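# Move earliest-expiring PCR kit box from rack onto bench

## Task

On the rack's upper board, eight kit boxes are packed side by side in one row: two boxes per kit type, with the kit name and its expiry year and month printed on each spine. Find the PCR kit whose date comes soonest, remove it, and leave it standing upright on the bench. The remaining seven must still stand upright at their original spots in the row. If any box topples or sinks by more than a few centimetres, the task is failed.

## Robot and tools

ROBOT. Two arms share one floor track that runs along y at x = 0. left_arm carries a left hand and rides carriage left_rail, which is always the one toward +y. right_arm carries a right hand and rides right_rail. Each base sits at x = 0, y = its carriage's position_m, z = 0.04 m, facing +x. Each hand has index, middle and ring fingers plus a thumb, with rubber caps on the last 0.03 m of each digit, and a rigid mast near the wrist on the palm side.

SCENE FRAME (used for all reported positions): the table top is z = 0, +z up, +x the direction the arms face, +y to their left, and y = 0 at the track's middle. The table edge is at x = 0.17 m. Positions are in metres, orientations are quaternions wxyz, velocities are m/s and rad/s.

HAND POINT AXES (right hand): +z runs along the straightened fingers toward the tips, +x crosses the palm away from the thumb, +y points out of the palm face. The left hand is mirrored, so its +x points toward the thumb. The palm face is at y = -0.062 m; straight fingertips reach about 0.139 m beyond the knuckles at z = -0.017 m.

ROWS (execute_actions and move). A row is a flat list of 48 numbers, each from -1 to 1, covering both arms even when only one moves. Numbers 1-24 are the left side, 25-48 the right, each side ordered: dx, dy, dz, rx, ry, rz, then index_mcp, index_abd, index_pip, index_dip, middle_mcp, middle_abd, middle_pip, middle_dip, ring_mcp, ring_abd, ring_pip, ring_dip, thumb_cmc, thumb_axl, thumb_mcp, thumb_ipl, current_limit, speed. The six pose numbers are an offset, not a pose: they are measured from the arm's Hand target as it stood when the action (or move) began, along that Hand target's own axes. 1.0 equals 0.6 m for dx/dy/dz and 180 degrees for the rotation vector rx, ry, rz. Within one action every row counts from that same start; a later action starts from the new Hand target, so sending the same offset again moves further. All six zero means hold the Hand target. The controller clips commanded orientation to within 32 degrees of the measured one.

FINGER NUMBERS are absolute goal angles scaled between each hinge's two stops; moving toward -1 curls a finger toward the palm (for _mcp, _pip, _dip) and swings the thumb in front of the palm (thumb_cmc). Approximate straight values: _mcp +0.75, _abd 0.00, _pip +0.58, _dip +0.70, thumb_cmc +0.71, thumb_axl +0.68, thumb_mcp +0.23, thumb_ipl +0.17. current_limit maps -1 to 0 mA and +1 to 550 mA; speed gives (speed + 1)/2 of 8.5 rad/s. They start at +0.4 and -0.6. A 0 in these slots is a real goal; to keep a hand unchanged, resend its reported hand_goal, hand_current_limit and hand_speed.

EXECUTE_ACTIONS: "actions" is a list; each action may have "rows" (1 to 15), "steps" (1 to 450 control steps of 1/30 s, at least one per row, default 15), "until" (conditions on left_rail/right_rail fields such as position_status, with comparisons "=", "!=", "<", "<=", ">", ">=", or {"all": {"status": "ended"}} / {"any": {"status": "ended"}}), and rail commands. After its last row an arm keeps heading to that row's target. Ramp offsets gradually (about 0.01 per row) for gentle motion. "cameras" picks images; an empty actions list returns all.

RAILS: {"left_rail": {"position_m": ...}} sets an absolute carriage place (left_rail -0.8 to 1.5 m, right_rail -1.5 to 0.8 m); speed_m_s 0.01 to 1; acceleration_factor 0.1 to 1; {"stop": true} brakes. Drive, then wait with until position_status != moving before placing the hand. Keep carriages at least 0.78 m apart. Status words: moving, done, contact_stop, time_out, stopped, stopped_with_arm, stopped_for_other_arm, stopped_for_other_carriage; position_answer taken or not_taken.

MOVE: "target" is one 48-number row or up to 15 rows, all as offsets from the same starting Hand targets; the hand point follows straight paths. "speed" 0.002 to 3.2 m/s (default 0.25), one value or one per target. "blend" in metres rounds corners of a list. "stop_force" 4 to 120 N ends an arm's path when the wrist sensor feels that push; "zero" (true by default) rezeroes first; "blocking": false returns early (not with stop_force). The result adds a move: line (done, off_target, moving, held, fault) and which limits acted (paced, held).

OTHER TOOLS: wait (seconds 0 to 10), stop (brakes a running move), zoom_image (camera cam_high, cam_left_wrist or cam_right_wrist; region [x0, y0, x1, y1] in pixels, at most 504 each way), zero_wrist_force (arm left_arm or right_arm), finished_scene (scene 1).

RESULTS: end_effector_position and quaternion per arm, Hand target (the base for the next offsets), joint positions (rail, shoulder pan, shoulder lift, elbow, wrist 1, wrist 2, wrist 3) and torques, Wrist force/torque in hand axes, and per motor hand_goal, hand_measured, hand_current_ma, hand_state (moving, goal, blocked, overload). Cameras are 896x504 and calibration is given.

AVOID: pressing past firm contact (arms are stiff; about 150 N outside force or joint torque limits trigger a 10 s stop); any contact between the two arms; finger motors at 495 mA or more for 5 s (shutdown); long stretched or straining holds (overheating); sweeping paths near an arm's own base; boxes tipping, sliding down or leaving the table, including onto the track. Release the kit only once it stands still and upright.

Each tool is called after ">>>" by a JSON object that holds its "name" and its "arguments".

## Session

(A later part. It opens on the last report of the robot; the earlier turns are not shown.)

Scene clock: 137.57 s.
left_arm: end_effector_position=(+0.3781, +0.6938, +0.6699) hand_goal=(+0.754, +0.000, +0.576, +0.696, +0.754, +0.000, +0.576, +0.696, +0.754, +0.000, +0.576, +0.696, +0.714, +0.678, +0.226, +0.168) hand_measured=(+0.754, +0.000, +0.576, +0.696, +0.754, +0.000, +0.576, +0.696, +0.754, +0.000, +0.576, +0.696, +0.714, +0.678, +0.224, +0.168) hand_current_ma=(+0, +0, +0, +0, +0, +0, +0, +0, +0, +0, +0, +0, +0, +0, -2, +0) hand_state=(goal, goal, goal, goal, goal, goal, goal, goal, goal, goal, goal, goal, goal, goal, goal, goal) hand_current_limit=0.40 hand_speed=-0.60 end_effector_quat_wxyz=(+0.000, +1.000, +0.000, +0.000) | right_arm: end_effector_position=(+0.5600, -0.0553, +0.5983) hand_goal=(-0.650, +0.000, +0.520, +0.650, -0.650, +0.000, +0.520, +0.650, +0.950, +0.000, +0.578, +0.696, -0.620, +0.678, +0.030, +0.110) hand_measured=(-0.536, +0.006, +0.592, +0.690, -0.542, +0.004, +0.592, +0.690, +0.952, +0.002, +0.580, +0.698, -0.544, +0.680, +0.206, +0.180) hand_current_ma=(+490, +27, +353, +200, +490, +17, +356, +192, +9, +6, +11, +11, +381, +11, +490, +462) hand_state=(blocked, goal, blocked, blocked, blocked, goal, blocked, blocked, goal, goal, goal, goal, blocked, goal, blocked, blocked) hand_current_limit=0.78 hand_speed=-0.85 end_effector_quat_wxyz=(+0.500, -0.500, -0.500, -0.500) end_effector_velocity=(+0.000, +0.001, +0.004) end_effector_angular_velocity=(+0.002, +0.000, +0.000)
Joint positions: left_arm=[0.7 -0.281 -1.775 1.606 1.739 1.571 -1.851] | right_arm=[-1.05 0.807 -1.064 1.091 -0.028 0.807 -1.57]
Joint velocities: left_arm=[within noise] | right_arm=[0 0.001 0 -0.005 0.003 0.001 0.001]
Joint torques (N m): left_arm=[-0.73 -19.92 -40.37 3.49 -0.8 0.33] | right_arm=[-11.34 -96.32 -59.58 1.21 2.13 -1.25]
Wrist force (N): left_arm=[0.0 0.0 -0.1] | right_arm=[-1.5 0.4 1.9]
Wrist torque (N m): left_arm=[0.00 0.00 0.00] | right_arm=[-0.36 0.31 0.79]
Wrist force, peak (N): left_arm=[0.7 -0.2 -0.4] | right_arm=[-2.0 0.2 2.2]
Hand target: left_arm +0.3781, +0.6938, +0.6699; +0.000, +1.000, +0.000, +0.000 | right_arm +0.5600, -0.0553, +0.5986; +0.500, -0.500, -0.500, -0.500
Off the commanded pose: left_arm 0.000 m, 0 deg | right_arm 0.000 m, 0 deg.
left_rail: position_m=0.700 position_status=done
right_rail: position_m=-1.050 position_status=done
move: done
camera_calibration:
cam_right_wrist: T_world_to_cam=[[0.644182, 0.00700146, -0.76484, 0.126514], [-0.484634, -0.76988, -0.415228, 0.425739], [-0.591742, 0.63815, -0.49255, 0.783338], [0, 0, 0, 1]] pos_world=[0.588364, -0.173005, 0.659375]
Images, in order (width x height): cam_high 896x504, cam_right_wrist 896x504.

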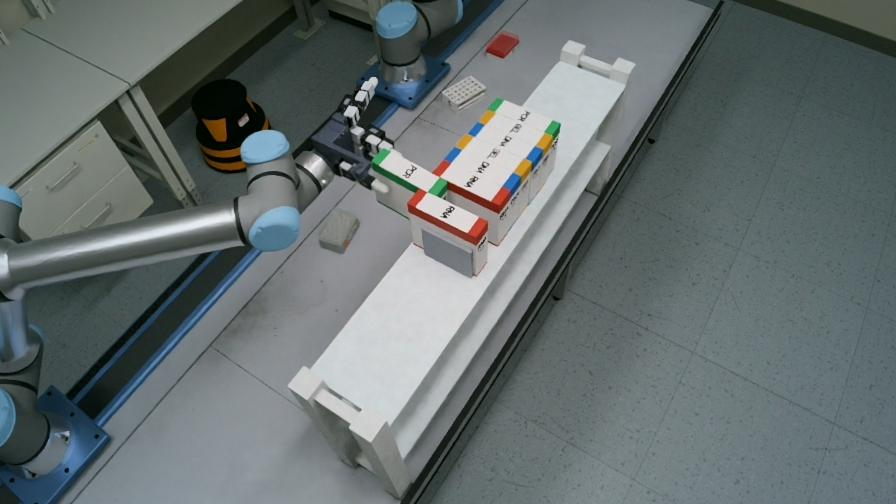

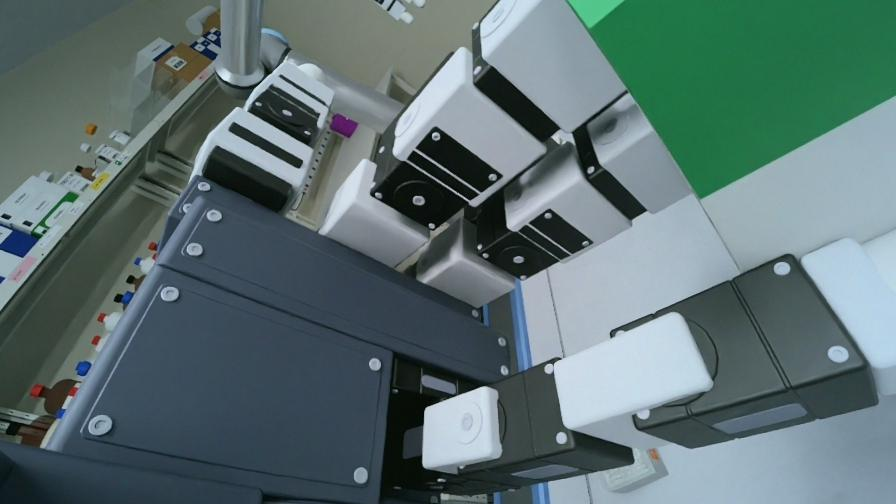

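>>> {"name": "move", "arguments": {"target": [[0,0,0,0,0,0,0.754,0,0.576,0.696,0.754,0,0.576,0.696,0.754,0,0.576,0.696,0.714,0.678,0.226,0.168,0.4,-0.6,-0.0133,0,0,0,0,0,-0.65,0,0.52,0.65,-0.65,0,0.52,0.65,0.95,0,0.577,0.696,-0.62,0.678,0.03,0.11,0.7,-0.85]], "speed": 0.02, "cameras": ["cam_right_wrist"]}}

Scene clock: 151.43 s.
left_arm: end_effector_position=(+0.3781, +0.6938, +0.6699) hand_goal=(+0.754, +0.000, +0.576, +0.696, +0.754, +0.000, +0.576, +0.696, +0.754, +0.000, +0.576, +0.696, +0.714, +0.678, +0.226, +0.168) hand_measured=(+0.754, +0.000, +0.576, +0.696, +0.754, +0.000, +0.576, +0.696, +0.754, +0.000, +0.576, +0.696, +0.714, +0.678, +0.224, +0.168) hand_current_ma=(+0, +0, +0, +0, +0, +0, +0, +0, +0, +0, +0, +0, +0, +0, -2, +0) hand_state=(goal, goal, goal, goal, goal, goal, goal, goal, goal, goal, goal, goal, goal, goal, goal, goal) hand_current_limit=0.40 hand_speed=-0.60 end_effector_quat_wxyz=(+0.000, +1.000, +0.000, +0.000) | right_arm: end_effector_position=(+0.5600, -0.0554, +0.5908) hand_goal=(-0.650, +0.000, +0.520, +0.650, -0.650, +0.000, +0.520, +0.650, +0.950, +0.000, +0.578, +0.696, -0.620, +0.678, +0.030, +0.110) hand_measured=(-0.536, -0.004, +0.592, +0.690, -0.542, -0.004, +0.592, +0.686, +0.952, +0.002, +0.580, +0.698, -0.550, +0.680, +0.208, +0.178) hand_current_ma=(+468, -17, +353, +195, +468, -20, +356, +175, +9, +6, +11, +11, +351, +11, +468, +449) hand_state=(blocked, goal, blocked, blocked, blocked, goal, blocked, blocked, goal, goal, goal, goal, blocked, goal, blocked, blocked) hand_current_limit=0.70 hand_speed=-0.85 end_effector_quat_wxyz=(+0.500, -0.500, -0.500, -0.500)
Joint positions: left_arm=[0.7 -0.281 -1.775 1.606 1.739 1.571 -1.851] | right_arm=[-1.05 0.807 -1.063 1.104 -0.041 0.807 -1.57]
Joint torques (N m): left_arm=[-0.26 -20.4 -40.31 3.5 -1 -0.06] | right_arm=[-7.17 -74.79 -34.8 -5.26 -1 -2.33]
Wrist force (N): left_arm=[0.4 0.1 0.3] | right_arm=[0.5 0.0 2.2]
Wrist torque (N m): left_arm=[-0.01 -0.05 0.04] | right_arm=[-0.39 0.19 0.37]
Wrist force, peak (N): left_arm=[0.8 -0.2 -0.3] | right_arm=[-2.1 0.2 2.1]
Hand target: left_arm +0.3781, +0.6938, +0.6699; +0.000, +1.000, +0.000, +0.000 | right_arm +0.5600, -0.0553, +0.5906; +0.500, -0.500, -0.500, -0.500
Off the commanded pose: left_arm 0.000 m, 0 deg | right_arm 0.000 m, 0 deg.
left_rail: position_m=0.700 position_status=done
right_rail: position_m=-1.050 position_status=done
move: done
camera_calibration:
cam_right_wrist: T_world_to_cam=[[0.644182, 0.00700146, -0.76484, 0.120777], [-0.484634, -0.76988, -0.415228, 0.422625], [-0.591742, 0.63815, -0.49255, 0.779644], [0, 0, 0, 1]] pos_world=[0.588364, -0.173005, 0.651875]
Images, in order (width x height): cam_right_wrist 896x504.

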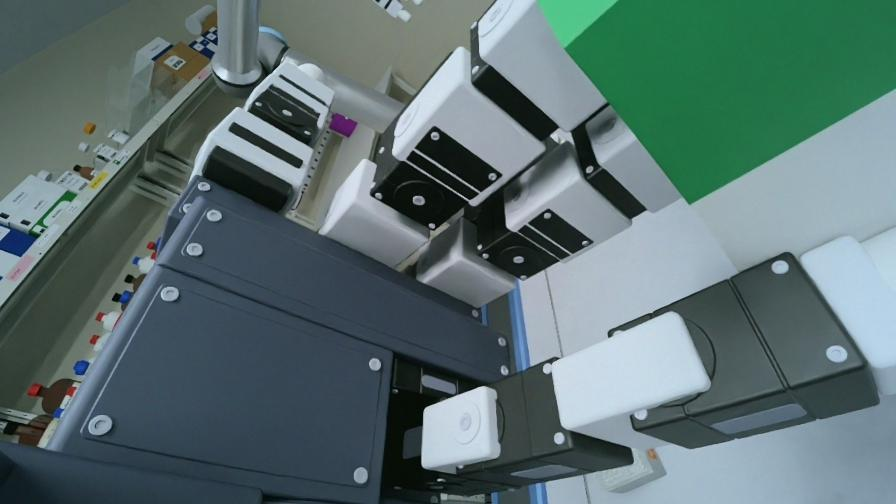

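>>> {"name": "move", "arguments": {"target": [0,0,0,0,0,0,0.754,0,0.576,0.696,0.754,0,0.576,0.696,0.754,0,0.576,0.696,0.714,0.678,0.226,0.168,0.4,-0.6,0,0.11,0,0,0,0,-0.65,0,0.52,0.65,-0.65,0,0.52,0.65,0.95,0,0.577,0.696,-0.62,0.678,0.03,0.11,0.7,-0.85], "speed": 0.05, "stop_force": 20, "cameras": ["cam_high","cam_right_wrist"]}}

>>> {"name": "zoom_image", "arguments": {"camera": "cam_high", "region": [340, 100, 500, 260]}}

Scene clock: 154.77 s.
left_arm: end_effector_position=(+0.3781, +0.6938, +0.6699) hand_goal=(+0.754, +0.000, +0.576, +0.696, +0.754, +0.000, +0.576, +0.696, +0.754, +0.000, +0.576, +0.696, +0.714, +0.678, +0.226, +0.168) hand_measured=(+0.754, +0.000, +0.576, +0.696, +0.754, +0.000, +0.576, +0.696, +0.754, +0.000, +0.576, +0.696, +0.714, +0.678, +0.224, +0.168) hand_current_ma=(+0, +0, +0, +0, +0, +0, +0, +0, +0, +0, +0, +0, +0, +0, -2, +0) hand_state=(goal, goal, goal, goal, goal, goal, goal, goal, goal, goal, goal, goal, goal, goal, goal, goal) hand_current_limit=0.40 hand_speed=-0.60 end_effector_quat_wxyz=(+0.000, +1.000, +0.000, +0.000) | right_arm: end_effector_position=(+0.6260, -0.0553, +0.5905) hand_goal=(-0.650, +0.000, +0.520, +0.650, -0.650, +0.000, +0.520, +0.650, +0.950, +0.000, +0.578, +0.696, -0.620, +0.678, +0.030, +0.110) hand_measured=(-0.536, -0.004, +0.592, +0.690, -0.542, -0.006, +0.592, +0.686, +0.952, +0.002, +0.580, +0.698, -0.552, +0.680, +0.208, +0.176) hand_current_ma=(+468, -20, +353, +195, +468, -23, +356, +175, +9, +6, +11, +11, +346, +11, +468, +445) hand_state=(blocked, goal, blocked, blocked, blocked, goal, blocked, blocked, goal, goal, goal, goal, blocked, goal, blocked, blocked) hand_current_limit=0.70 hand_speed=-0.85 end_effector_quat_wxyz=(+0.500, -0.500, -0.500, -0.500)
Joint positions: left_arm=[0.7 -0.281 -1.775 1.606 1.739 1.571 -1.851] | right_arm=[-1.05 0.755 -0.992 0.994 -0.002 0.755 -1.57]
Joint torques (N m): left_arm=[0.01 -20.54 -40.06 3.5 -0.9 0.07] | right_arm=[-15.56 -80.85 -57.19 1.91 -3.76 -2.92]
Wrist force (N): left_arm=[0.4 0.0 0.1] | right_arm=[0.9 -0.2 2.0]
Wrist torque (N m): left_arm=[-0.01 -0.05 0.04] | right_arm=[-0.46 -0.02 0.33]
Wrist force, peak (N): left_arm=[0.9 0.1 -0.4] | right_arm=[1.0 0.2 2.6]
Hand target: left_arm +0.3781, +0.6938, +0.6699; +0.000, +1.000, +0.000, +0.000 | right_arm +0.6260, -0.0553, +0.5905; +0.500, -0.500, -0.500, -0.500
Off the commanded pose: left_arm 0.000 m, 0 deg | right_arm 0.000 m, 0 deg.
left_rail: position_m=0.700 position_status=done
right_rail: position_m=-1.050 position_status=done
move: done
camera_calibration:
cam_right_wrist: T_world_to_cam=[[0.644182, 0.00700146, -0.76484, 0.0780312], [-0.484634, -0.76988, -0.415228, 0.454563], [-0.591742, 0.63815, -0.49255, 0.818487], [0, 0, 0, 1]] pos_world=[0.654364, -0.172905, 0.651575]
Images, in order (width x height): cam_high 896x504, cam_right_wrist 896x504.

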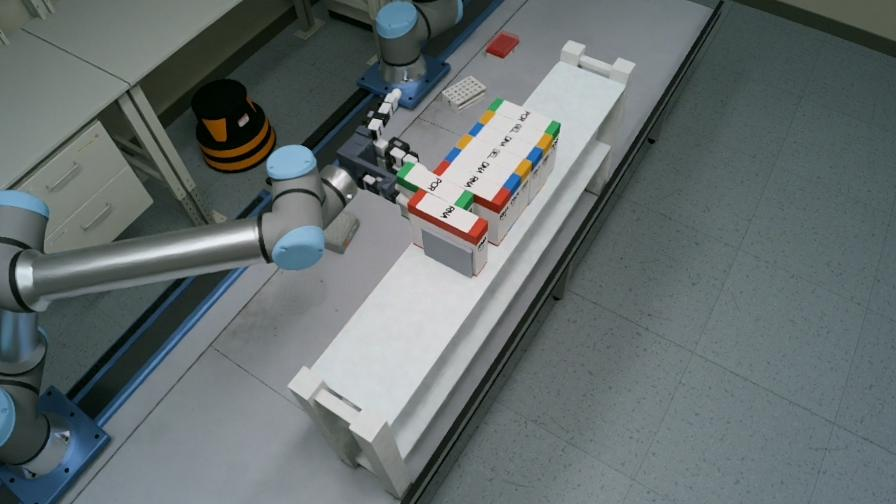

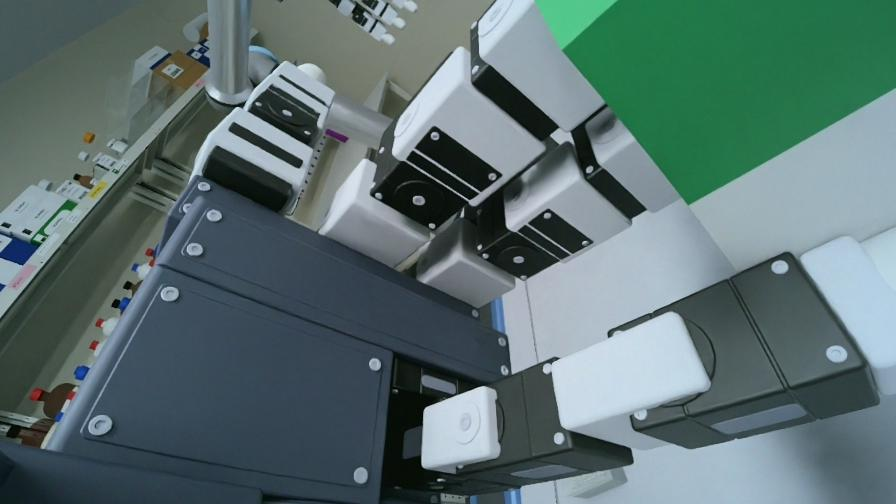

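Scaled by 3.150 from the camera's 896x504 image, which has a finer 1280x720 frame.

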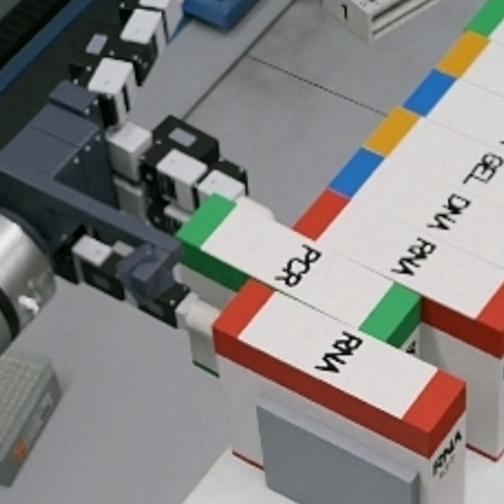

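>>> {"name": "execute_actions", "arguments": {"actions": [{"rows":[[0,0,0,0,0,0,0.754,0,0.576,0.696,0.754,0,0.576,0.696,0.754,0,0.576,0.696,0.714,0.678,0.226,0.168,0.4,-0.6,0,0,0,0,0,0,-0.36,0,0.577,0.696,-0.36,0,0.577,0.696,0.9,0,0.577,0.696,-0.6,0.678,0.33,0.168,0.5,-0.8]],"steps":30}]}}

>>> {"name": "move", "arguments": {"target": [[0,0,0,0,0,0,0.754,0,0.576,0.696,0.754,0,0.576,0.696,0.754,0,0.576,0.696,0.714,0.678,0.226,0.168,0.4,-0.6,-0.0633,0,0.0017,0,0,0,-0.36,0,0.577,0.696,-0.36,0,0.577,0.696,0.9,0,0.577,0.696,-0.6,0.678,0.33,0.168,0.5,-0.8],[0,0,0,0,0,0,0.754,0,0.576,0.696,0.754,0,0.576,0.696,0.754,0,0.576,0.696,0.714,0.678,0.226,0.168,0.4,-0.6,-0.0633,0,0.0017,0,0,0,-0.36,0,0.577,0.696,-0.36,0,0.577,0.696,-0.36,0,0.577,0.696,-0.6,0.678,0.33,0.168,0.5,-0.6]], "speed": 0.06, "cameras": ["cam_high","cam_right_wrist"]}}

>>> {"name": "zoom_image", "arguments": {"camera": "cam_high", "region": [340, 100, 500, 260]}}

Scene clock: 157.43 s.
left_arm: end_effector_position=(+0.3781, +0.6938, +0.6699) hand_goal=(+0.754, +0.000, +0.576, +0.696, +0.754, +0.000, +0.576, +0.696, +0.754, +0.000, +0.576, +0.696, +0.714, +0.678, +0.226, +0.168) hand_measured=(+0.754, +0.000, +0.576, +0.696, +0.754, +0.000, +0.576, +0.696, +0.754, +0.000, +0.576, +0.696, +0.714, +0.678, +0.224, +0.168) hand_current_ma=(+0, +0, +0, +0, +0, +0, +0, +0, +0, +0, +0, +0, +0, +0, -2, +0) hand_state=(goal, goal, goal, goal, goal, goal, goal, goal, goal, goal, goal, goal, goal, goal, goal, goal) hand_current_limit=0.40 hand_speed=-0.60 end_effector_quat_wxyz=(+0.000, +1.000, +0.000, +0.000) | right_arm: end_effector_position=(+0.6260, -0.0553, +0.5905) hand_goal=(-0.360, +0.000, +0.578, +0.696, -0.360, +0.000, +0.578, +0.696, +0.900, +0.000, +0.578, +0.696, -0.600, +0.678, +0.330, +0.168) hand_measured=(-0.362, +0.002, +0.580, +0.698, -0.362, +0.002, +0.580, +0.698, +0.902, +0.002, +0.580, +0.698, -0.576, +0.680, +0.328, +0.170) hand_current_ma=(-13, +6, +12, +13, -11, +8, +12, +12, +12, +6, +10, +11, +120, +8, -14, +12) hand_state=(goal, goal, goal, goal, goal, goal, goal, goal, goal, goal, goal, goal, blocked, goal, goal, goal) hand_current_limit=0.50 hand_speed=-0.80 end_effector_quat_wxyz=(+0.500, -0.500, -0.500, -0.500)
Joint positions: left_arm=[0.7 -0.281 -1.775 1.606 1.739 1.571 -1.851] | right_arm=[-1.05 0.755 -0.992 0.994 -0.002 0.755 -1.57]
Joint torques (N m): left_arm=[-0.32 -20.05 -40.6 3.7 -1.02 0.01] | right_arm=[-12.21 -83.7 -57.46 0.11 -2.73 -2.56]
Wrist force (N): left_arm=[0.3 0.3 -0.4] | right_arm=[1.1 0.5 2.1]
Wrist torque (N m): left_arm=[0.07 -0.05 0.02] | right_arm=[-0.51 0.01 0.48]
Wrist force, peak (N): left_arm=[0.7 -0.1 -0.4] | right_arm=[1.1 -0.2 2.4]
Hand target: left_arm +0.3781, +0.6938, +0.6699; +0.000, +1.000, +0.000, +0.000 | right_arm +0.6260, -0.0553, +0.5905; +0.500, -0.500, -0.500, -0.500
Off the commanded pose: left_arm 0.000 m, 0 deg | right_arm 0.000 m, 0 deg.
left_rail: position_m=0.700 position_status=done
right_rail: position_m=-1.050 position_status=done

Scene clock: 159.80 s.
left_arm: end_effector_position=(+0.3781, +0.6938, +0.6699) hand_goal=(+0.754, +0.000, +0.576, +0.696, +0.754, +0.000, +0.576, +0.696, +0.754, +0.000, +0.576, +0.696, +0.714, +0.678, +0.226, +0.168) hand_measured=(+0.754, +0.000, +0.576, +0.696, +0.754, +0.000, +0.576, +0.696, +0.754, +0.000, +0.576, +0.696, +0.714, +0.678, +0.224, +0.168) hand_current_ma=(+0, +0, +0, +0, +0, +0, +0, +0, +0, +0, +0, +0, +0, +0, -2, +0) hand_state=(goal, goal, goal, goal, goal, goal, goal, goal, goal, goal, goal, goal, goal, goal, goal, goal) hand_current_limit=0.40 hand_speed=-0.60 end_effector_quat_wxyz=(+0.000, +1.000, +0.000, +0.000) | right_arm: end_effector_position=(+0.6260, -0.0543, +0.5526) hand_goal=(-0.360, +0.000, +0.578, +0.696, -0.360, +0.000, +0.578, +0.696, -0.360, +0.000, +0.578, +0.696, -0.600, +0.678, +0.330, +0.168) hand_measured=(-0.362, +0.002, +0.580, +0.698, -0.362, +0.002, +0.580, +0.698, -0.358, +0.002, +0.580, +0.698, -0.576, +0.680, +0.328, +0.170) hand_current_ma=(-12, +6, +12, +13, -11, +8, +12, +12, +12, +6, +9, +11, +116, +8, -14, +12) hand_state=(goal, goal, goal, goal, goal, goal, goal, goal, goal, goal, goal, goal, blocked, goal, goal, goal) hand_current_limit=0.50 hand_speed=-0.60 end_effector_quat_wxyz=(+0.500, -0.500, -0.500, -0.500)
Joint positions: left_arm=[0.7 -0.281 -1.775 1.606 1.739 1.571 -1.851] | right_arm=[-1.05 0.756 -0.988 1.054 -0.066 0.756 -1.57]
Joint torques (N m): left_arm=[-0.75 -20.03 -40.91 3.33 -0.85 0.06] | right_arm=[14.07 -81.34 -35.85 -4.99 4.28 2.87]
Wrist force (N): left_arm=[0.4 -0.2 -0.5] | right_arm=[1.0 0.5 1.7]
Wrist torque (N m): left_arm=[0.01 -0.07 0.05] | right_arm=[-0.42 0.11 0.58]
Wrist force, peak (N): left_arm=[0.9 0.1 -0.3] | right_arm=[1.4 0.5 1.9]
Hand target: left_arm +0.3781, +0.6938, +0.6699; +0.000, +1.000, +0.000, +0.000 | right_arm +0.6260, -0.0543, +0.5526; +0.500, -0.500, -0.500, -0.500
Off the commanded pose: left_arm 0.000 m, 0 deg | right_arm 0.000 m, 0 deg.
left_rail: position_m=0.700 position_status=done
right_rail: position_m=-1.050 position_status=done
move: done
camera_calibration:
cam_right_wrist: T_world_to_cam=[[0.644151, 0.00695339, -0.764867, 0.048989], [-0.484675, -0.769881, -0.415179, 0.43955], [-0.591743, 0.63815, -0.492549, 0.799132], [0, 0, 0, 1]] pos_world=[0.654364, -0.171905, 0.613574]
Images, in order (width x height): cam_high 896x504, cam_right_wrist 896x504.

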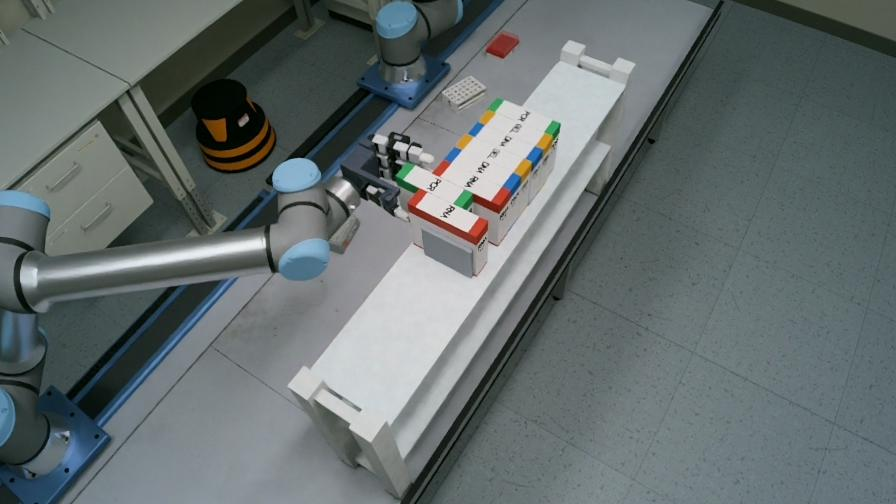

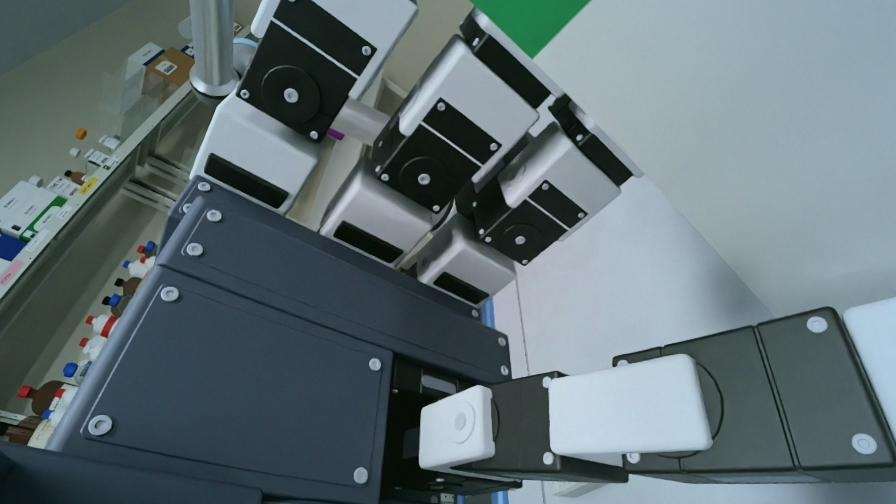

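Scaled by 3.150 from the camera's 896x504 image, which has a finer 1280x720 frame.

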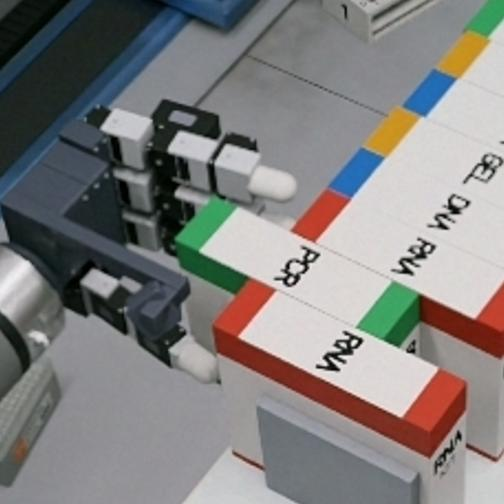

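>>> {"name": "move", "arguments": {"target": [[0,0,0,0,0,0,0.754,0,0.576,0.696,0.754,0,0.576,0.696,0.754,0,0.576,0.696,0.714,0.678,0.226,0.168,0.4,-0.6,0,0.03,0,0,0,0,-0.36,0,0.577,0.696,-0.36,0,0.577,0.696,-0.36,0,0.577,0.696,-0.6,0.678,0.33,0.168,0.5,-0.8]], "speed": 0.03, "stop_force": 8}}

>>> {"name": "execute_actions", "arguments": {"actions": [{"rows":[[0,0,0,0,0,0,0.754,0,0.576,0.696,0.754,0,0.576,0.696,0.754,0,0.576,0.696,0.714,0.678,0.226,0.168,0.4,-0.6,0,0,0,0,0,0,-0.49,0,0.577,0.696,-0.49,0,0.577,0.696,-0.49,0,0.577,0.696,-0.6,0.678,0.21,0.168,0.5,-0.8]],"steps":25},{"rows":[[0,0,0,0,0,0,0.754,0,0.576,0.696,0.754,0,0.576,0.696,0.754,0,0.576,0.696,0.714,0.678,0.226,0.168,0.4,-0.6,0,0,0,0,0,0,-0.65,0,0.52,0.65,-0.65,0,0.52,0.65,-0.65,0,0.52,0.65,-0.62,0.678,0.03,0.11,0.78,-0.85]],"steps":35}], "cameras": ["cam_high","cam_right_wrist"]}}

>>> {"name": "zoom_image", "arguments": {"camera": "cam_high", "region": [340, 100, 500, 260]}}

Scene clock: 162.47 s.
left_arm: end_effector_position=(+0.3781, +0.6938, +0.6699) hand_goal=(+0.754, +0.000, +0.576, +0.696, +0.754, +0.000, +0.576, +0.696, +0.754, +0.000, +0.576, +0.696, +0.714, +0.678, +0.226, +0.168) hand_measured=(+0.754, +0.000, +0.576, +0.696, +0.754, +0.000, +0.576, +0.696, +0.754, +0.000, +0.576, +0.696, +0.714, +0.678, +0.224, +0.168) hand_current_ma=(+0, +0, +0, +0, +0, +0, +0, +0, +0, +0, +0, +0, +0, +0, -2, +0) hand_state=(goal, goal, goal, goal, goal, goal, goal, goal, goal, goal, goal, goal, goal, goal, goal, goal) hand_current_limit=0.40 hand_speed=-0.60 end_effector_quat_wxyz=(+0.000, +1.000, +0.000, +0.000) | right_arm: end_effector_position=(+0.6440, -0.0543, +0.5525) hand_goal=(-0.360, +0.000, +0.578, +0.696, -0.360, +0.000, +0.578, +0.696, -0.360, +0.000, +0.578, +0.696, -0.600, +0.678, +0.330, +0.168) hand_measured=(-0.362, +0.002, +0.580, +0.698, -0.362, +0.002, +0.580, +0.698, -0.358, +0.002, +0.580, +0.698, -0.576, +0.680, +0.328, +0.170) hand_current_ma=(-12, +6, +12, +13, -11, +8, +12, +12, +12, +6, +9, +11, +116, +8, -13, +12) hand_state=(goal, goal, goal, goal, goal, goal, goal, goal, goal, goal, goal, goal, blocked, goal, goal, goal) hand_current_limit=0.50 hand_speed=-0.80 end_effector_quat_wxyz=(+0.500, -0.500, -0.500, -0.500)
Joint positions: left_arm=[0.7 -0.281 -1.775 1.606 1.739 1.571 -1.851] | right_arm=[-1.05 0.742 -0.968 1.021 -0.054 0.742 -1.57]
Joint torques (N m): left_arm=[-0.77 -20.38 -41.03 3.53 -0.95 -0.01] | right_arm=[-14.47 -81.62 -56.64 1.84 -3.99 -2.53]
Wrist force (N): left_arm=[0.5 0.0 -0.2] | right_arm=[1.2 0.5 1.7]
Wrist torque (N m): left_arm=[0.01 -0.07 0.04] | right_arm=[-0.45 0.04 0.52]
Wrist force, peak (N): left_arm=[0.7 -0.5 -0.2] | right_arm=[1.5 0.6 1.7]
Hand target: left_arm +0.3781, +0.6938, +0.6699; +0.000, +1.000, +0.000, +0.000 | right_arm +0.6440, -0.0543, +0.5525; +0.500, -0.500, -0.500, -0.500
Off the commanded pose: left_arm 0.000 m, 0 deg | right_arm 0.000 m, 0 deg.
left_rail: position_m=0.700 position_status=done
right_rail: position_m=-1.050 position_status=done
move: done

Scene clock: 164.67 s.
left_arm: end_effector_position=(+0.3781, +0.6938, +0.6699) hand_goal=(+0.754, +0.000, +0.576, +0.696, +0.754, +0.000, +0.576, +0.696, +0.754, +0.000, +0.576, +0.696, +0.714, +0.678, +0.226, +0.168) hand_measured=(+0.754, +0.000, +0.576, +0.696, +0.754, +0.000, +0.576, +0.696, +0.754, +0.000, +0.576, +0.696, +0.714, +0.678, +0.224, +0.168) hand_current_ma=(+0, +0, +0, +0, +0, +0, +0, +0, +0, +0, +0, +0, +0, +0, -2, +0) hand_state=(goal, goal, goal, goal, goal, goal, goal, goal, goal, goal, goal, goal, goal, goal, goal, goal) hand_current_limit=0.40 hand_speed=-0.60 end_effector_quat_wxyz=(+0.000, +1.000, +0.000, +0.000) | right_arm: end_effector_position=(+0.6440, -0.0543, +0.5525) hand_goal=(-0.650, +0.000, +0.520, +0.650, -0.650, +0.000, +0.520, +0.650, -0.650, +0.000, +0.520, +0.650, -0.620, +0.678, +0.030, +0.110) hand_measured=(-0.512, -0.004, +0.554, +0.668, -0.516, -0.004, +0.554, +0.668, -0.520, -0.004, +0.552, +0.666, -0.578, +0.680, +0.222, +0.162) hand_current_ma=(+490, -16, +170, +92, +490, -14, +165, +86, +490, -15, +154, +83, +210, +8, +490, +343) hand_state=(blocked, goal, blocked, goal, blocked, goal, blocked, goal, blocked, goal, blocked, goal, blocked, goal, blocked, blocked) hand_current_limit=0.78 hand_speed=-0.85 end_effector_quat_wxyz=(+0.500, -0.500, -0.500, -0.500)
Joint positions: left_arm=[0.7 -0.281 -1.775 1.606 1.739 1.571 -1.851] | right_arm=[-1.05 0.742 -0.968 1.021 -0.054 0.742 -1.57]
Joint torques (N m): left_arm=[-0.75 -20.58 -41.14 3.52 -1.09 0.33] | right_arm=[-11.61 -83.91 -52.98 0.48 -2.63 -2.49]
Wrist force (N): left_arm=[0.4 -0.2 -0.3] | right_arm=[1.8 -0.4 3.1]
Wrist torque (N m): left_arm=[0.00 -0.07 0.05] | right_arm=[-0.36 -0.11 0.45]
Wrist force, peak (N): left_arm=[0.6 -0.4 0.3] | right_arm=[2.3 -0.5 3.3]
Hand target: left_arm +0.3781, +0.6938, +0.6699; +0.000, +1.000, +0.000, +0.000 | right_arm +0.6440, -0.0543, +0.5525; +0.500, -0.500, -0.500, -0.500
Off the commanded pose: left_arm 0.000 m, 0 deg | right_arm 0.000 m, 0 deg.
left_rail: position_m=0.700 position_status=done
right_rail: position_m=-1.050 position_status=done
camera_calibration:
cam_right_wrist: T_world_to_cam=[[0.644182, 0.00700146, -0.76484, 0.037365], [-0.484634, -0.76988, -0.415228, 0.448278], [-0.591742, 0.63815, -0.49255, 0.809783], [0, 0, 0, 1]] pos_world=[0.672364, -0.171905, 0.613575]
Images, in order (width x height): cam_high 896x504, cam_right_wrist 896x504.

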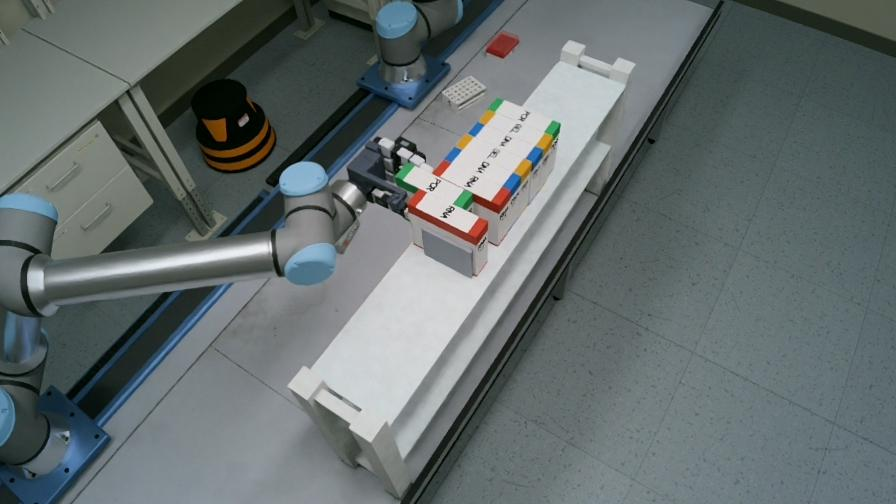

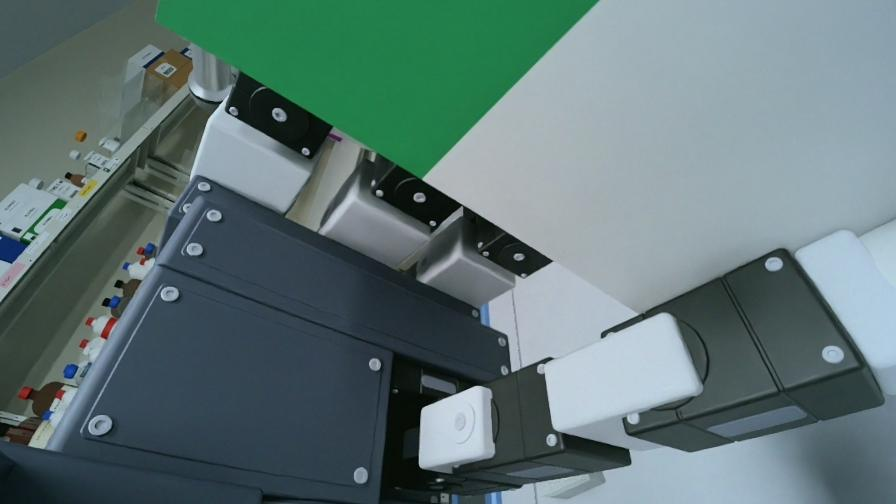

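Scaled by 3.150 from the camera's 896x504 image, which has a finer 1280x720 frame.

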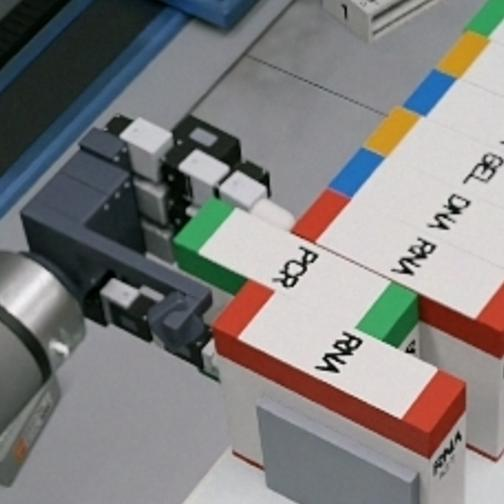

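>>> {"name": "move", "arguments": {"target": [0,0,0,0,0,0,0.754,0,0.576,0.696,0.754,0,0.576,0.696,0.754,0,0.576,0.696,0.714,0.678,0.226,0.168,0.4,-0.6,0.0133,0,0,0,0,0,-0.65,0,0.52,0.65,-0.65,0,0.52,0.65,-0.65,0,0.52,0.65,-0.62,0.678,0.03,0.09,0.79,-0.85], "speed": 0.02, "cameras": ["cam_high","cam_right_wrist"]}}

>>> {"name": "zoom_image", "arguments": {"camera": "cam_high", "region": [340, 100, 500, 260]}}

Scene clock: 166.47 s.
left_arm: end_effector_position=(+0.3781, +0.6938, +0.6699) hand_goal=(+0.754, +0.000, +0.576, +0.696, +0.754, +0.000, +0.576, +0.696, +0.754, +0.000, +0.576, +0.696, +0.714, +0.678, +0.226, +0.168) hand_measured=(+0.754, +0.000, +0.576, +0.696, +0.754, +0.000, +0.576, +0.696, +0.754, +0.000, +0.576, +0.696, +0.714, +0.678, +0.224, +0.168) hand_current_ma=(+0, +0, +0, +0, +0, +0, +0, +0, +0, +0, +0, +0, +0, +0, -2, +0) hand_state=(goal, goal, goal, goal, goal, goal, goal, goal, goal, goal, goal, goal, goal, goal, goal, goal) hand_current_limit=0.40 hand_speed=-0.60 end_effector_quat_wxyz=(+0.000, +1.000, +0.000, +0.000) | right_arm: end_effector_position=(+0.6440, -0.0543, +0.5603) hand_goal=(-0.650, +0.000, +0.520, +0.650, -0.650, +0.000, +0.520, +0.650, -0.650, +0.000, +0.520, +0.650, -0.620, +0.678, +0.030, +0.090) hand_measured=(-0.514, +0.012, +0.554, +0.668, -0.520, +0.012, +0.554, +0.668, -0.526, +0.010, +0.552, +0.666, -0.568, +0.680, +0.226, +0.158) hand_current_ma=(+492, +47, +170, +92, +492, +53, +165, +86, +492, +42, +154, +83, +266, +8, +492, +454) hand_state=(blocked, goal, blocked, goal, blocked, goal, blocked, goal, blocked, goal, blocked, goal, blocked, goal, blocked, blocked) hand_current_limit=0.79 hand_speed=-0.85 end_effector_quat_wxyz=(+0.500, -0.500, -0.500, -0.500) end_effector_velocity=(-0.001, +0.000, +0.003) end_effector_angular_velocity=(+0.000, +0.000, +0.001)
Joint positions: left_arm=[0.7 -0.281 -1.775 1.606 1.739 1.571 -1.851] | right_arm=[-1.05 0.742 -0.968 1.008 -0.041 0.742 -1.57]
Joint velocities: left_arm=[within noise] | right_arm=[0 0.001 -0.001 -0.004 0.005 0 0]
Joint torques (N m): left_arm=[-1.43 -20.17 -41.21 3.45 -1.08 0] | right_arm=[-11.83 -104.24 -59.06 1.3 -1.45 0.1]
Wrist force (N): left_arm=[0.0 -0.1 0.3] | right_arm=[-2.4 0.2 2.1]
Wrist torque (N m): left_arm=[-0.03 0.00 0.01] | right_arm=[-0.47 0.08 0.80]
Wrist force, peak (N): left_arm=[0.6 0.3 -0.6] | right_arm=[2.3 -0.3 3.4]
Hand target: left_arm +0.3781, +0.6938, +0.6699; +0.000, +1.000, +0.000, +0.000 | right_arm +0.6440, -0.0543, +0.5605; +0.500, -0.500, -0.500, -0.500
Off the commanded pose: left_arm 0.000 m, 0 deg | right_arm 0.000 m, 0 deg.
left_rail: position_m=0.700 position_status=done
right_rail: position_m=-1.050 position_status=done
move: done
camera_calibration:
cam_right_wrist: T_world_to_cam=[[0.644182, 0.00700146, -0.76484, 0.0433951], [-0.484634, -0.76988, -0.415228, 0.451468], [-0.591742, 0.63815, -0.49255, 0.813566], [0, 0, 0, 1]] pos_world=[0.672264, -0.171905, 0.621375]
Images, in order (width x height): cam_high 896x504, cam_right_wrist 896x504.

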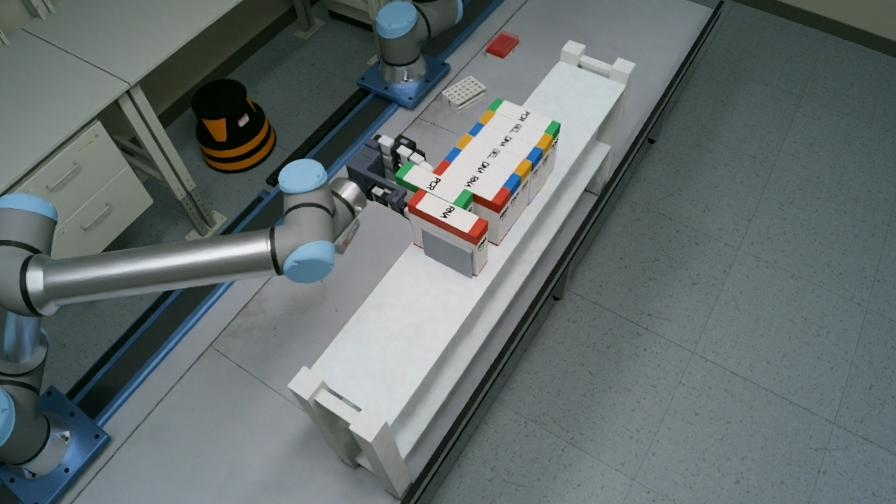

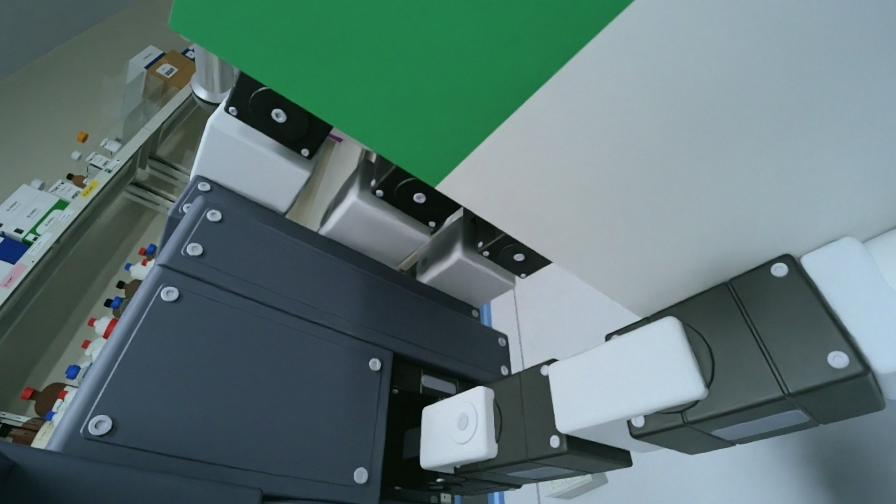

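Scaled by 3.150 from the camera's 896x504 image, which has a finer 1280x720 frame.

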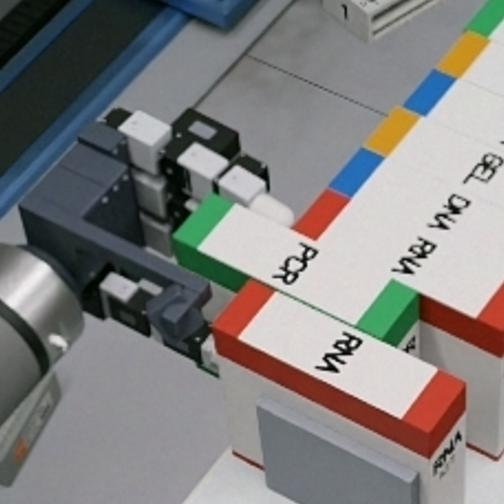

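>>> {"name": "move", "arguments": {"target": [0,0,0,0,0,0,0.754,0,0.576,0.696,0.754,0,0.576,0.696,0.754,0,0.576,0.696,0.714,0.678,0.226,0.168,0.4,-0.6,0.0167,0,0,0,0,0,-0.65,0,0.52,0.65,-0.65,0,0.52,0.65,-0.65,0,0.52,0.65,-0.62,0.678,0.03,0.09,0.79,-0.85], "speed": 0.02, "cameras": ["cam_high","cam_right_wrist"]}}

>>> {"name": "zoom_image", "arguments": {"camera": "cam_high", "region": [340, 100, 500, 260]}}

Scene clock: 168.30 s.
left_arm: end_effector_position=(+0.3781, +0.6938, +0.6699) hand_goal=(+0.754, +0.000, +0.576, +0.696, +0.754, +0.000, +0.576, +0.696, +0.754, +0.000, +0.576, +0.696, +0.714, +0.678, +0.226, +0.168) hand_measured=(+0.754, +0.000, +0.576, +0.696, +0.754, +0.000, +0.576, +0.696, +0.754, +0.000, +0.576, +0.696, +0.714, +0.678, +0.224, +0.168) hand_current_ma=(+0, +0, +0, +0, +0, +0, +0, +0, +0, +0, +0, +0, +0, +0, -2, +0) hand_state=(goal, goal, goal, goal, goal, goal, goal, goal, goal, goal, goal, goal, goal, goal, goal, goal) hand_current_limit=0.40 hand_speed=-0.60 end_effector_quat_wxyz=(+0.000, +1.000, +0.000, +0.000) | right_arm: end_effector_position=(+0.6440, -0.0543, +0.5703) hand_goal=(-0.650, +0.000, +0.520, +0.650, -0.650, +0.000, +0.520, +0.650, -0.650, +0.000, +0.520, +0.650, -0.620, +0.678, +0.030, +0.090) hand_measured=(-0.514, +0.012, +0.554, +0.668, -0.522, +0.012, +0.554, +0.668, -0.528, +0.010, +0.552, +0.666, -0.566, +0.680, +0.226, +0.158) hand_current_ma=(+492, +47, +170, +92, +492, +54, +165, +86, +492, +42, +154, +83, +271, +8, +492, +453) hand_state=(blocked, goal, blocked, goal, blocked, goal, blocked, goal, blocked, goal, blocked, goal, blocked, goal, blocked, blocked) hand_current_limit=0.79 hand_speed=-0.85 end_effector_quat_wxyz=(+0.500, -0.500, -0.500, -0.500)
Joint positions: left_arm=[0.7 -0.281 -1.775 1.606 1.739 1.571 -1.851] | right_arm=[-1.05 0.742 -0.969 0.992 -0.024 0.742 -1.57]
Joint torques (N m): left_arm=[-0.91 -20.11 -41.01 3.44 -1.17 0.12] | right_arm=[-16.71 -102.88 -59.92 1.81 -1.47 1.18]
Wrist force (N): left_arm=[0.7 -0.1 -0.1] | right_arm=[-2.0 0.2 1.9]
Wrist torque (N m): left_arm=[-0.01 -0.09 0.07] | right_arm=[-0.44 0.04 0.80]
Wrist force, peak (N): left_arm=[0.7 0.4 0.0] | right_arm=[-2.7 0.3 2.4]
Hand target: left_arm +0.3781, +0.6938, +0.6699; +0.000, +1.000, +0.000, +0.000 | right_arm +0.6440, -0.0543, +0.5705; +0.500, -0.500, -0.500, -0.500
Off the commanded pose: left_arm 0.000 m, 0 deg | right_arm 0.000 m, 0 deg.
left_rail: position_m=0.700 position_status=done
right_rail: position_m=-1.050 position_status=done
move: done
camera_calibration:
cam_right_wrist: T_world_to_cam=[[0.644151, 0.00695339, -0.764867, 0.0510089], [-0.484675, -0.769881, -0.415179, 0.455665], [-0.591743, 0.63815, -0.492549, 0.818551], [0, 0, 0, 1]] pos_world=[0.672364, -0.171905, 0.631374]
Images, in order (width x height): cam_high 896x504, cam_right_wrist 896x504.

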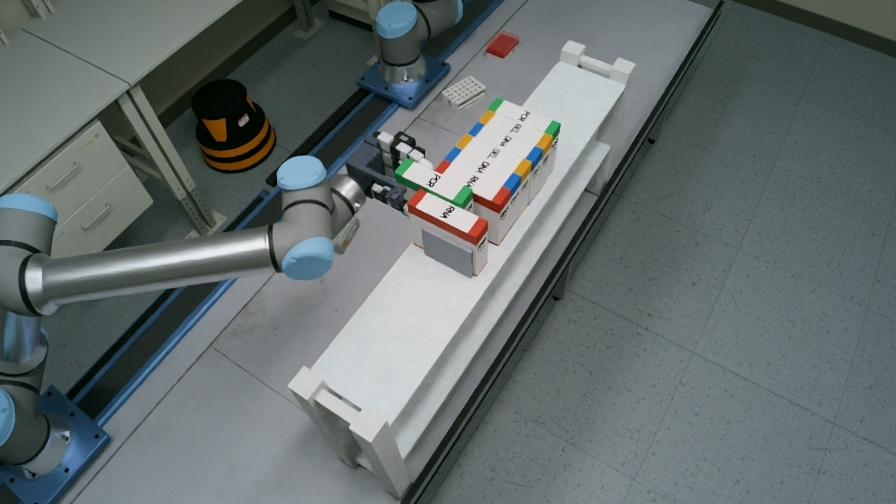

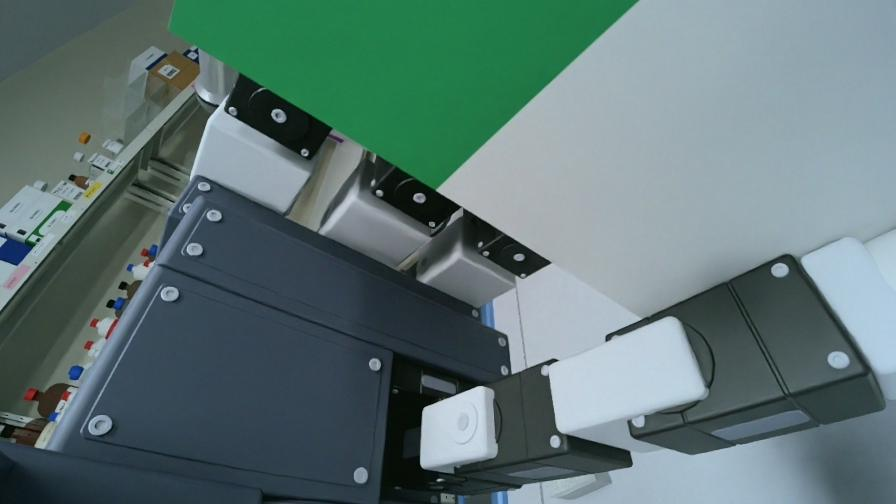

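Scaled by 3.150 from the camera's 896x504 image, which has a finer 1280x720 frame.

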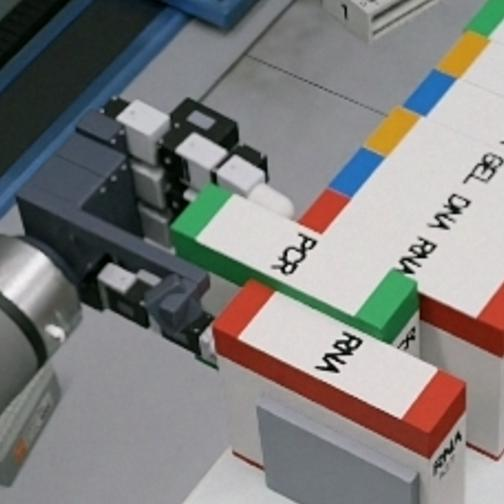

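>>> {"name": "move", "arguments": {"target": [0,0,0,0,0,0,0.754,0,0.576,0.696,0.754,0,0.576,0.696,0.754,0,0.576,0.696,0.714,0.678,0.226,0.168,0.4,-0.6,0,-0.1,0,0,0,0,-0.65,0,0.52,0.65,-0.65,0,0.52,0.65,-0.65,0,0.52,0.65,-0.62,0.678,0.03,0.09,0.79,-0.85], "speed": 0.04, "cameras": ["cam_high","cam_right_wrist"]}}

>>> {"name": "zoom_image", "arguments": {"camera": "cam_high", "region": [320, 100, 500, 280]}}

Scene clock: 171.43 s.
left_arm: end_effector_position=(+0.3781, +0.6938, +0.6699) hand_goal=(+0.754, +0.000, +0.576, +0.696, +0.754, +0.000, +0.576, +0.696, +0.754, +0.000, +0.576, +0.696, +0.714, +0.678, +0.226, +0.168) hand_measured=(+0.754, +0.000, +0.576, +0.696, +0.754, +0.000, +0.576, +0.696, +0.754, +0.000, +0.576, +0.696, +0.714, +0.678, +0.224, +0.168) hand_current_ma=(+0, +0, +0, +0, +0, +0, +0, +0, +0, +0, +0, +0, +0, +0, -2, +0) hand_state=(goal, goal, goal, goal, goal, goal, goal, goal, goal, goal, goal, goal, goal, goal, goal, goal) hand_current_limit=0.40 hand_speed=-0.60 end_effector_quat_wxyz=(+0.000, +1.000, +0.000, +0.000) | right_arm: end_effector_position=(+0.5842, -0.0543, +0.5706) hand_goal=(-0.650, +0.000, +0.520, +0.650, -0.650, +0.000, +0.520, +0.650, -0.650, +0.000, +0.520, +0.650, -0.620, +0.678, +0.030, +0.090) hand_measured=(-0.514, +0.012, +0.554, +0.668, -0.522, +0.012, +0.554, +0.668, -0.528, +0.010, +0.552, +0.666, -0.566, +0.680, +0.226, +0.158) hand_current_ma=(+492, +48, +170, +92, +492, +54, +165, +86, +492, +43, +154, +83, +272, +8, +492, +452) hand_state=(blocked, goal, blocked, goal, blocked, goal, blocked, goal, blocked, goal, blocked, goal, blocked, goal, blocked, blocked) hand_current_limit=0.79 hand_speed=-0.85 end_effector_quat_wxyz=(+0.500, -0.500, -0.500, -0.500)
Joint positions: left_arm=[0.7 -0.281 -1.775 1.606 1.739 1.571 -1.851] | right_arm=[-1.05 0.788 -1.035 1.096 -0.061 0.788 -1.57]
Joint torques (N m): left_arm=[0.44 -20.06 -41.13 3.34 -1.01 0.21] | right_arm=[11.89 -98.92 -37.1 -5.89 4.59 -0.79]
Wrist force (N): left_arm=[0.6 0.0 -0.2] | right_arm=[-1.7 0.9 2.4]
Wrist torque (N m): left_arm=[0.02 -0.07 0.05] | right_arm=[-0.24 0.23 0.73]
Wrist force, peak (N): left_arm=[0.7 0.2 -0.6] | right_arm=[-0.8 1.9 3.2]
Hand target: left_arm +0.3781, +0.6938, +0.6699; +0.000, +1.000, +0.000, +0.000 | right_arm +0.5840, -0.0543, +0.5706; +0.500, -0.500, -0.500, -0.500
Off the commanded pose: left_arm 0.000 m, 0 deg | right_arm 0.000 m, 0 deg.
left_rail: position_m=0.700 position_status=done
right_rail: position_m=-1.050 position_status=done
move: done
camera_calibration:
cam_right_wrist: T_world_to_cam=[[0.644264, 0.00691101, -0.764772, 0.0896222], [-0.484595, -0.769924, -0.415193, 0.426758], [-0.591686, 0.638098, -0.492685, 0.783355], [0, 0, 0, 1]] pos_world=[0.612564, -0.171905, 0.631675]
Images, in order (width x height): cam_high 896x504, cam_right_wrist 896x504.

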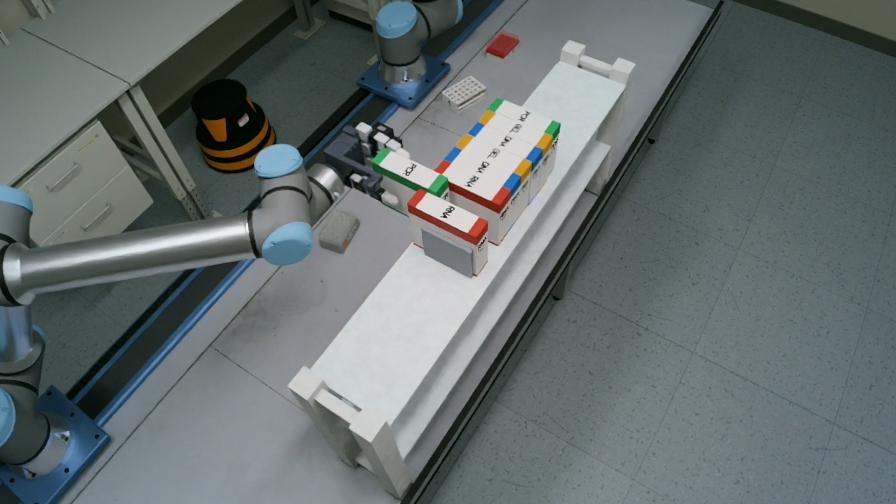

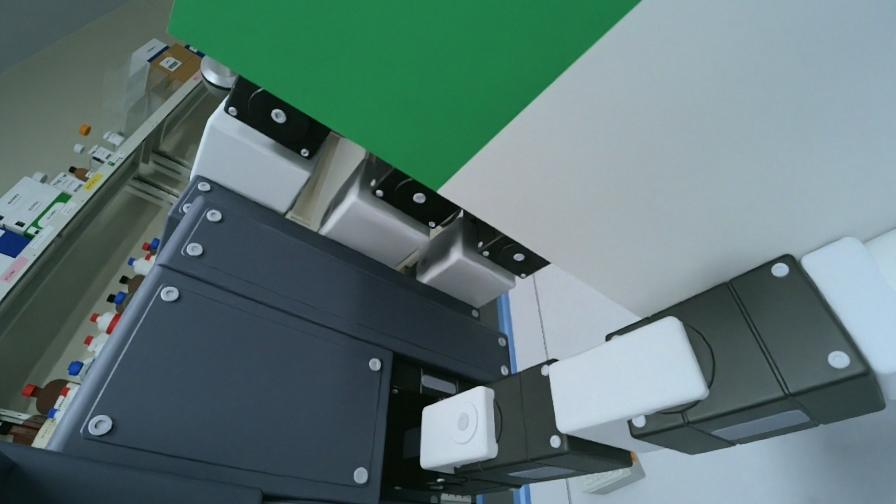

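Scaled by 2.800 from the camera's 896x504 image, which has a finer 1280x720 frame.

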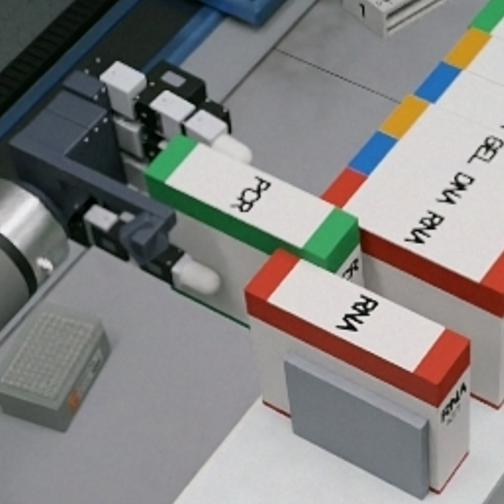

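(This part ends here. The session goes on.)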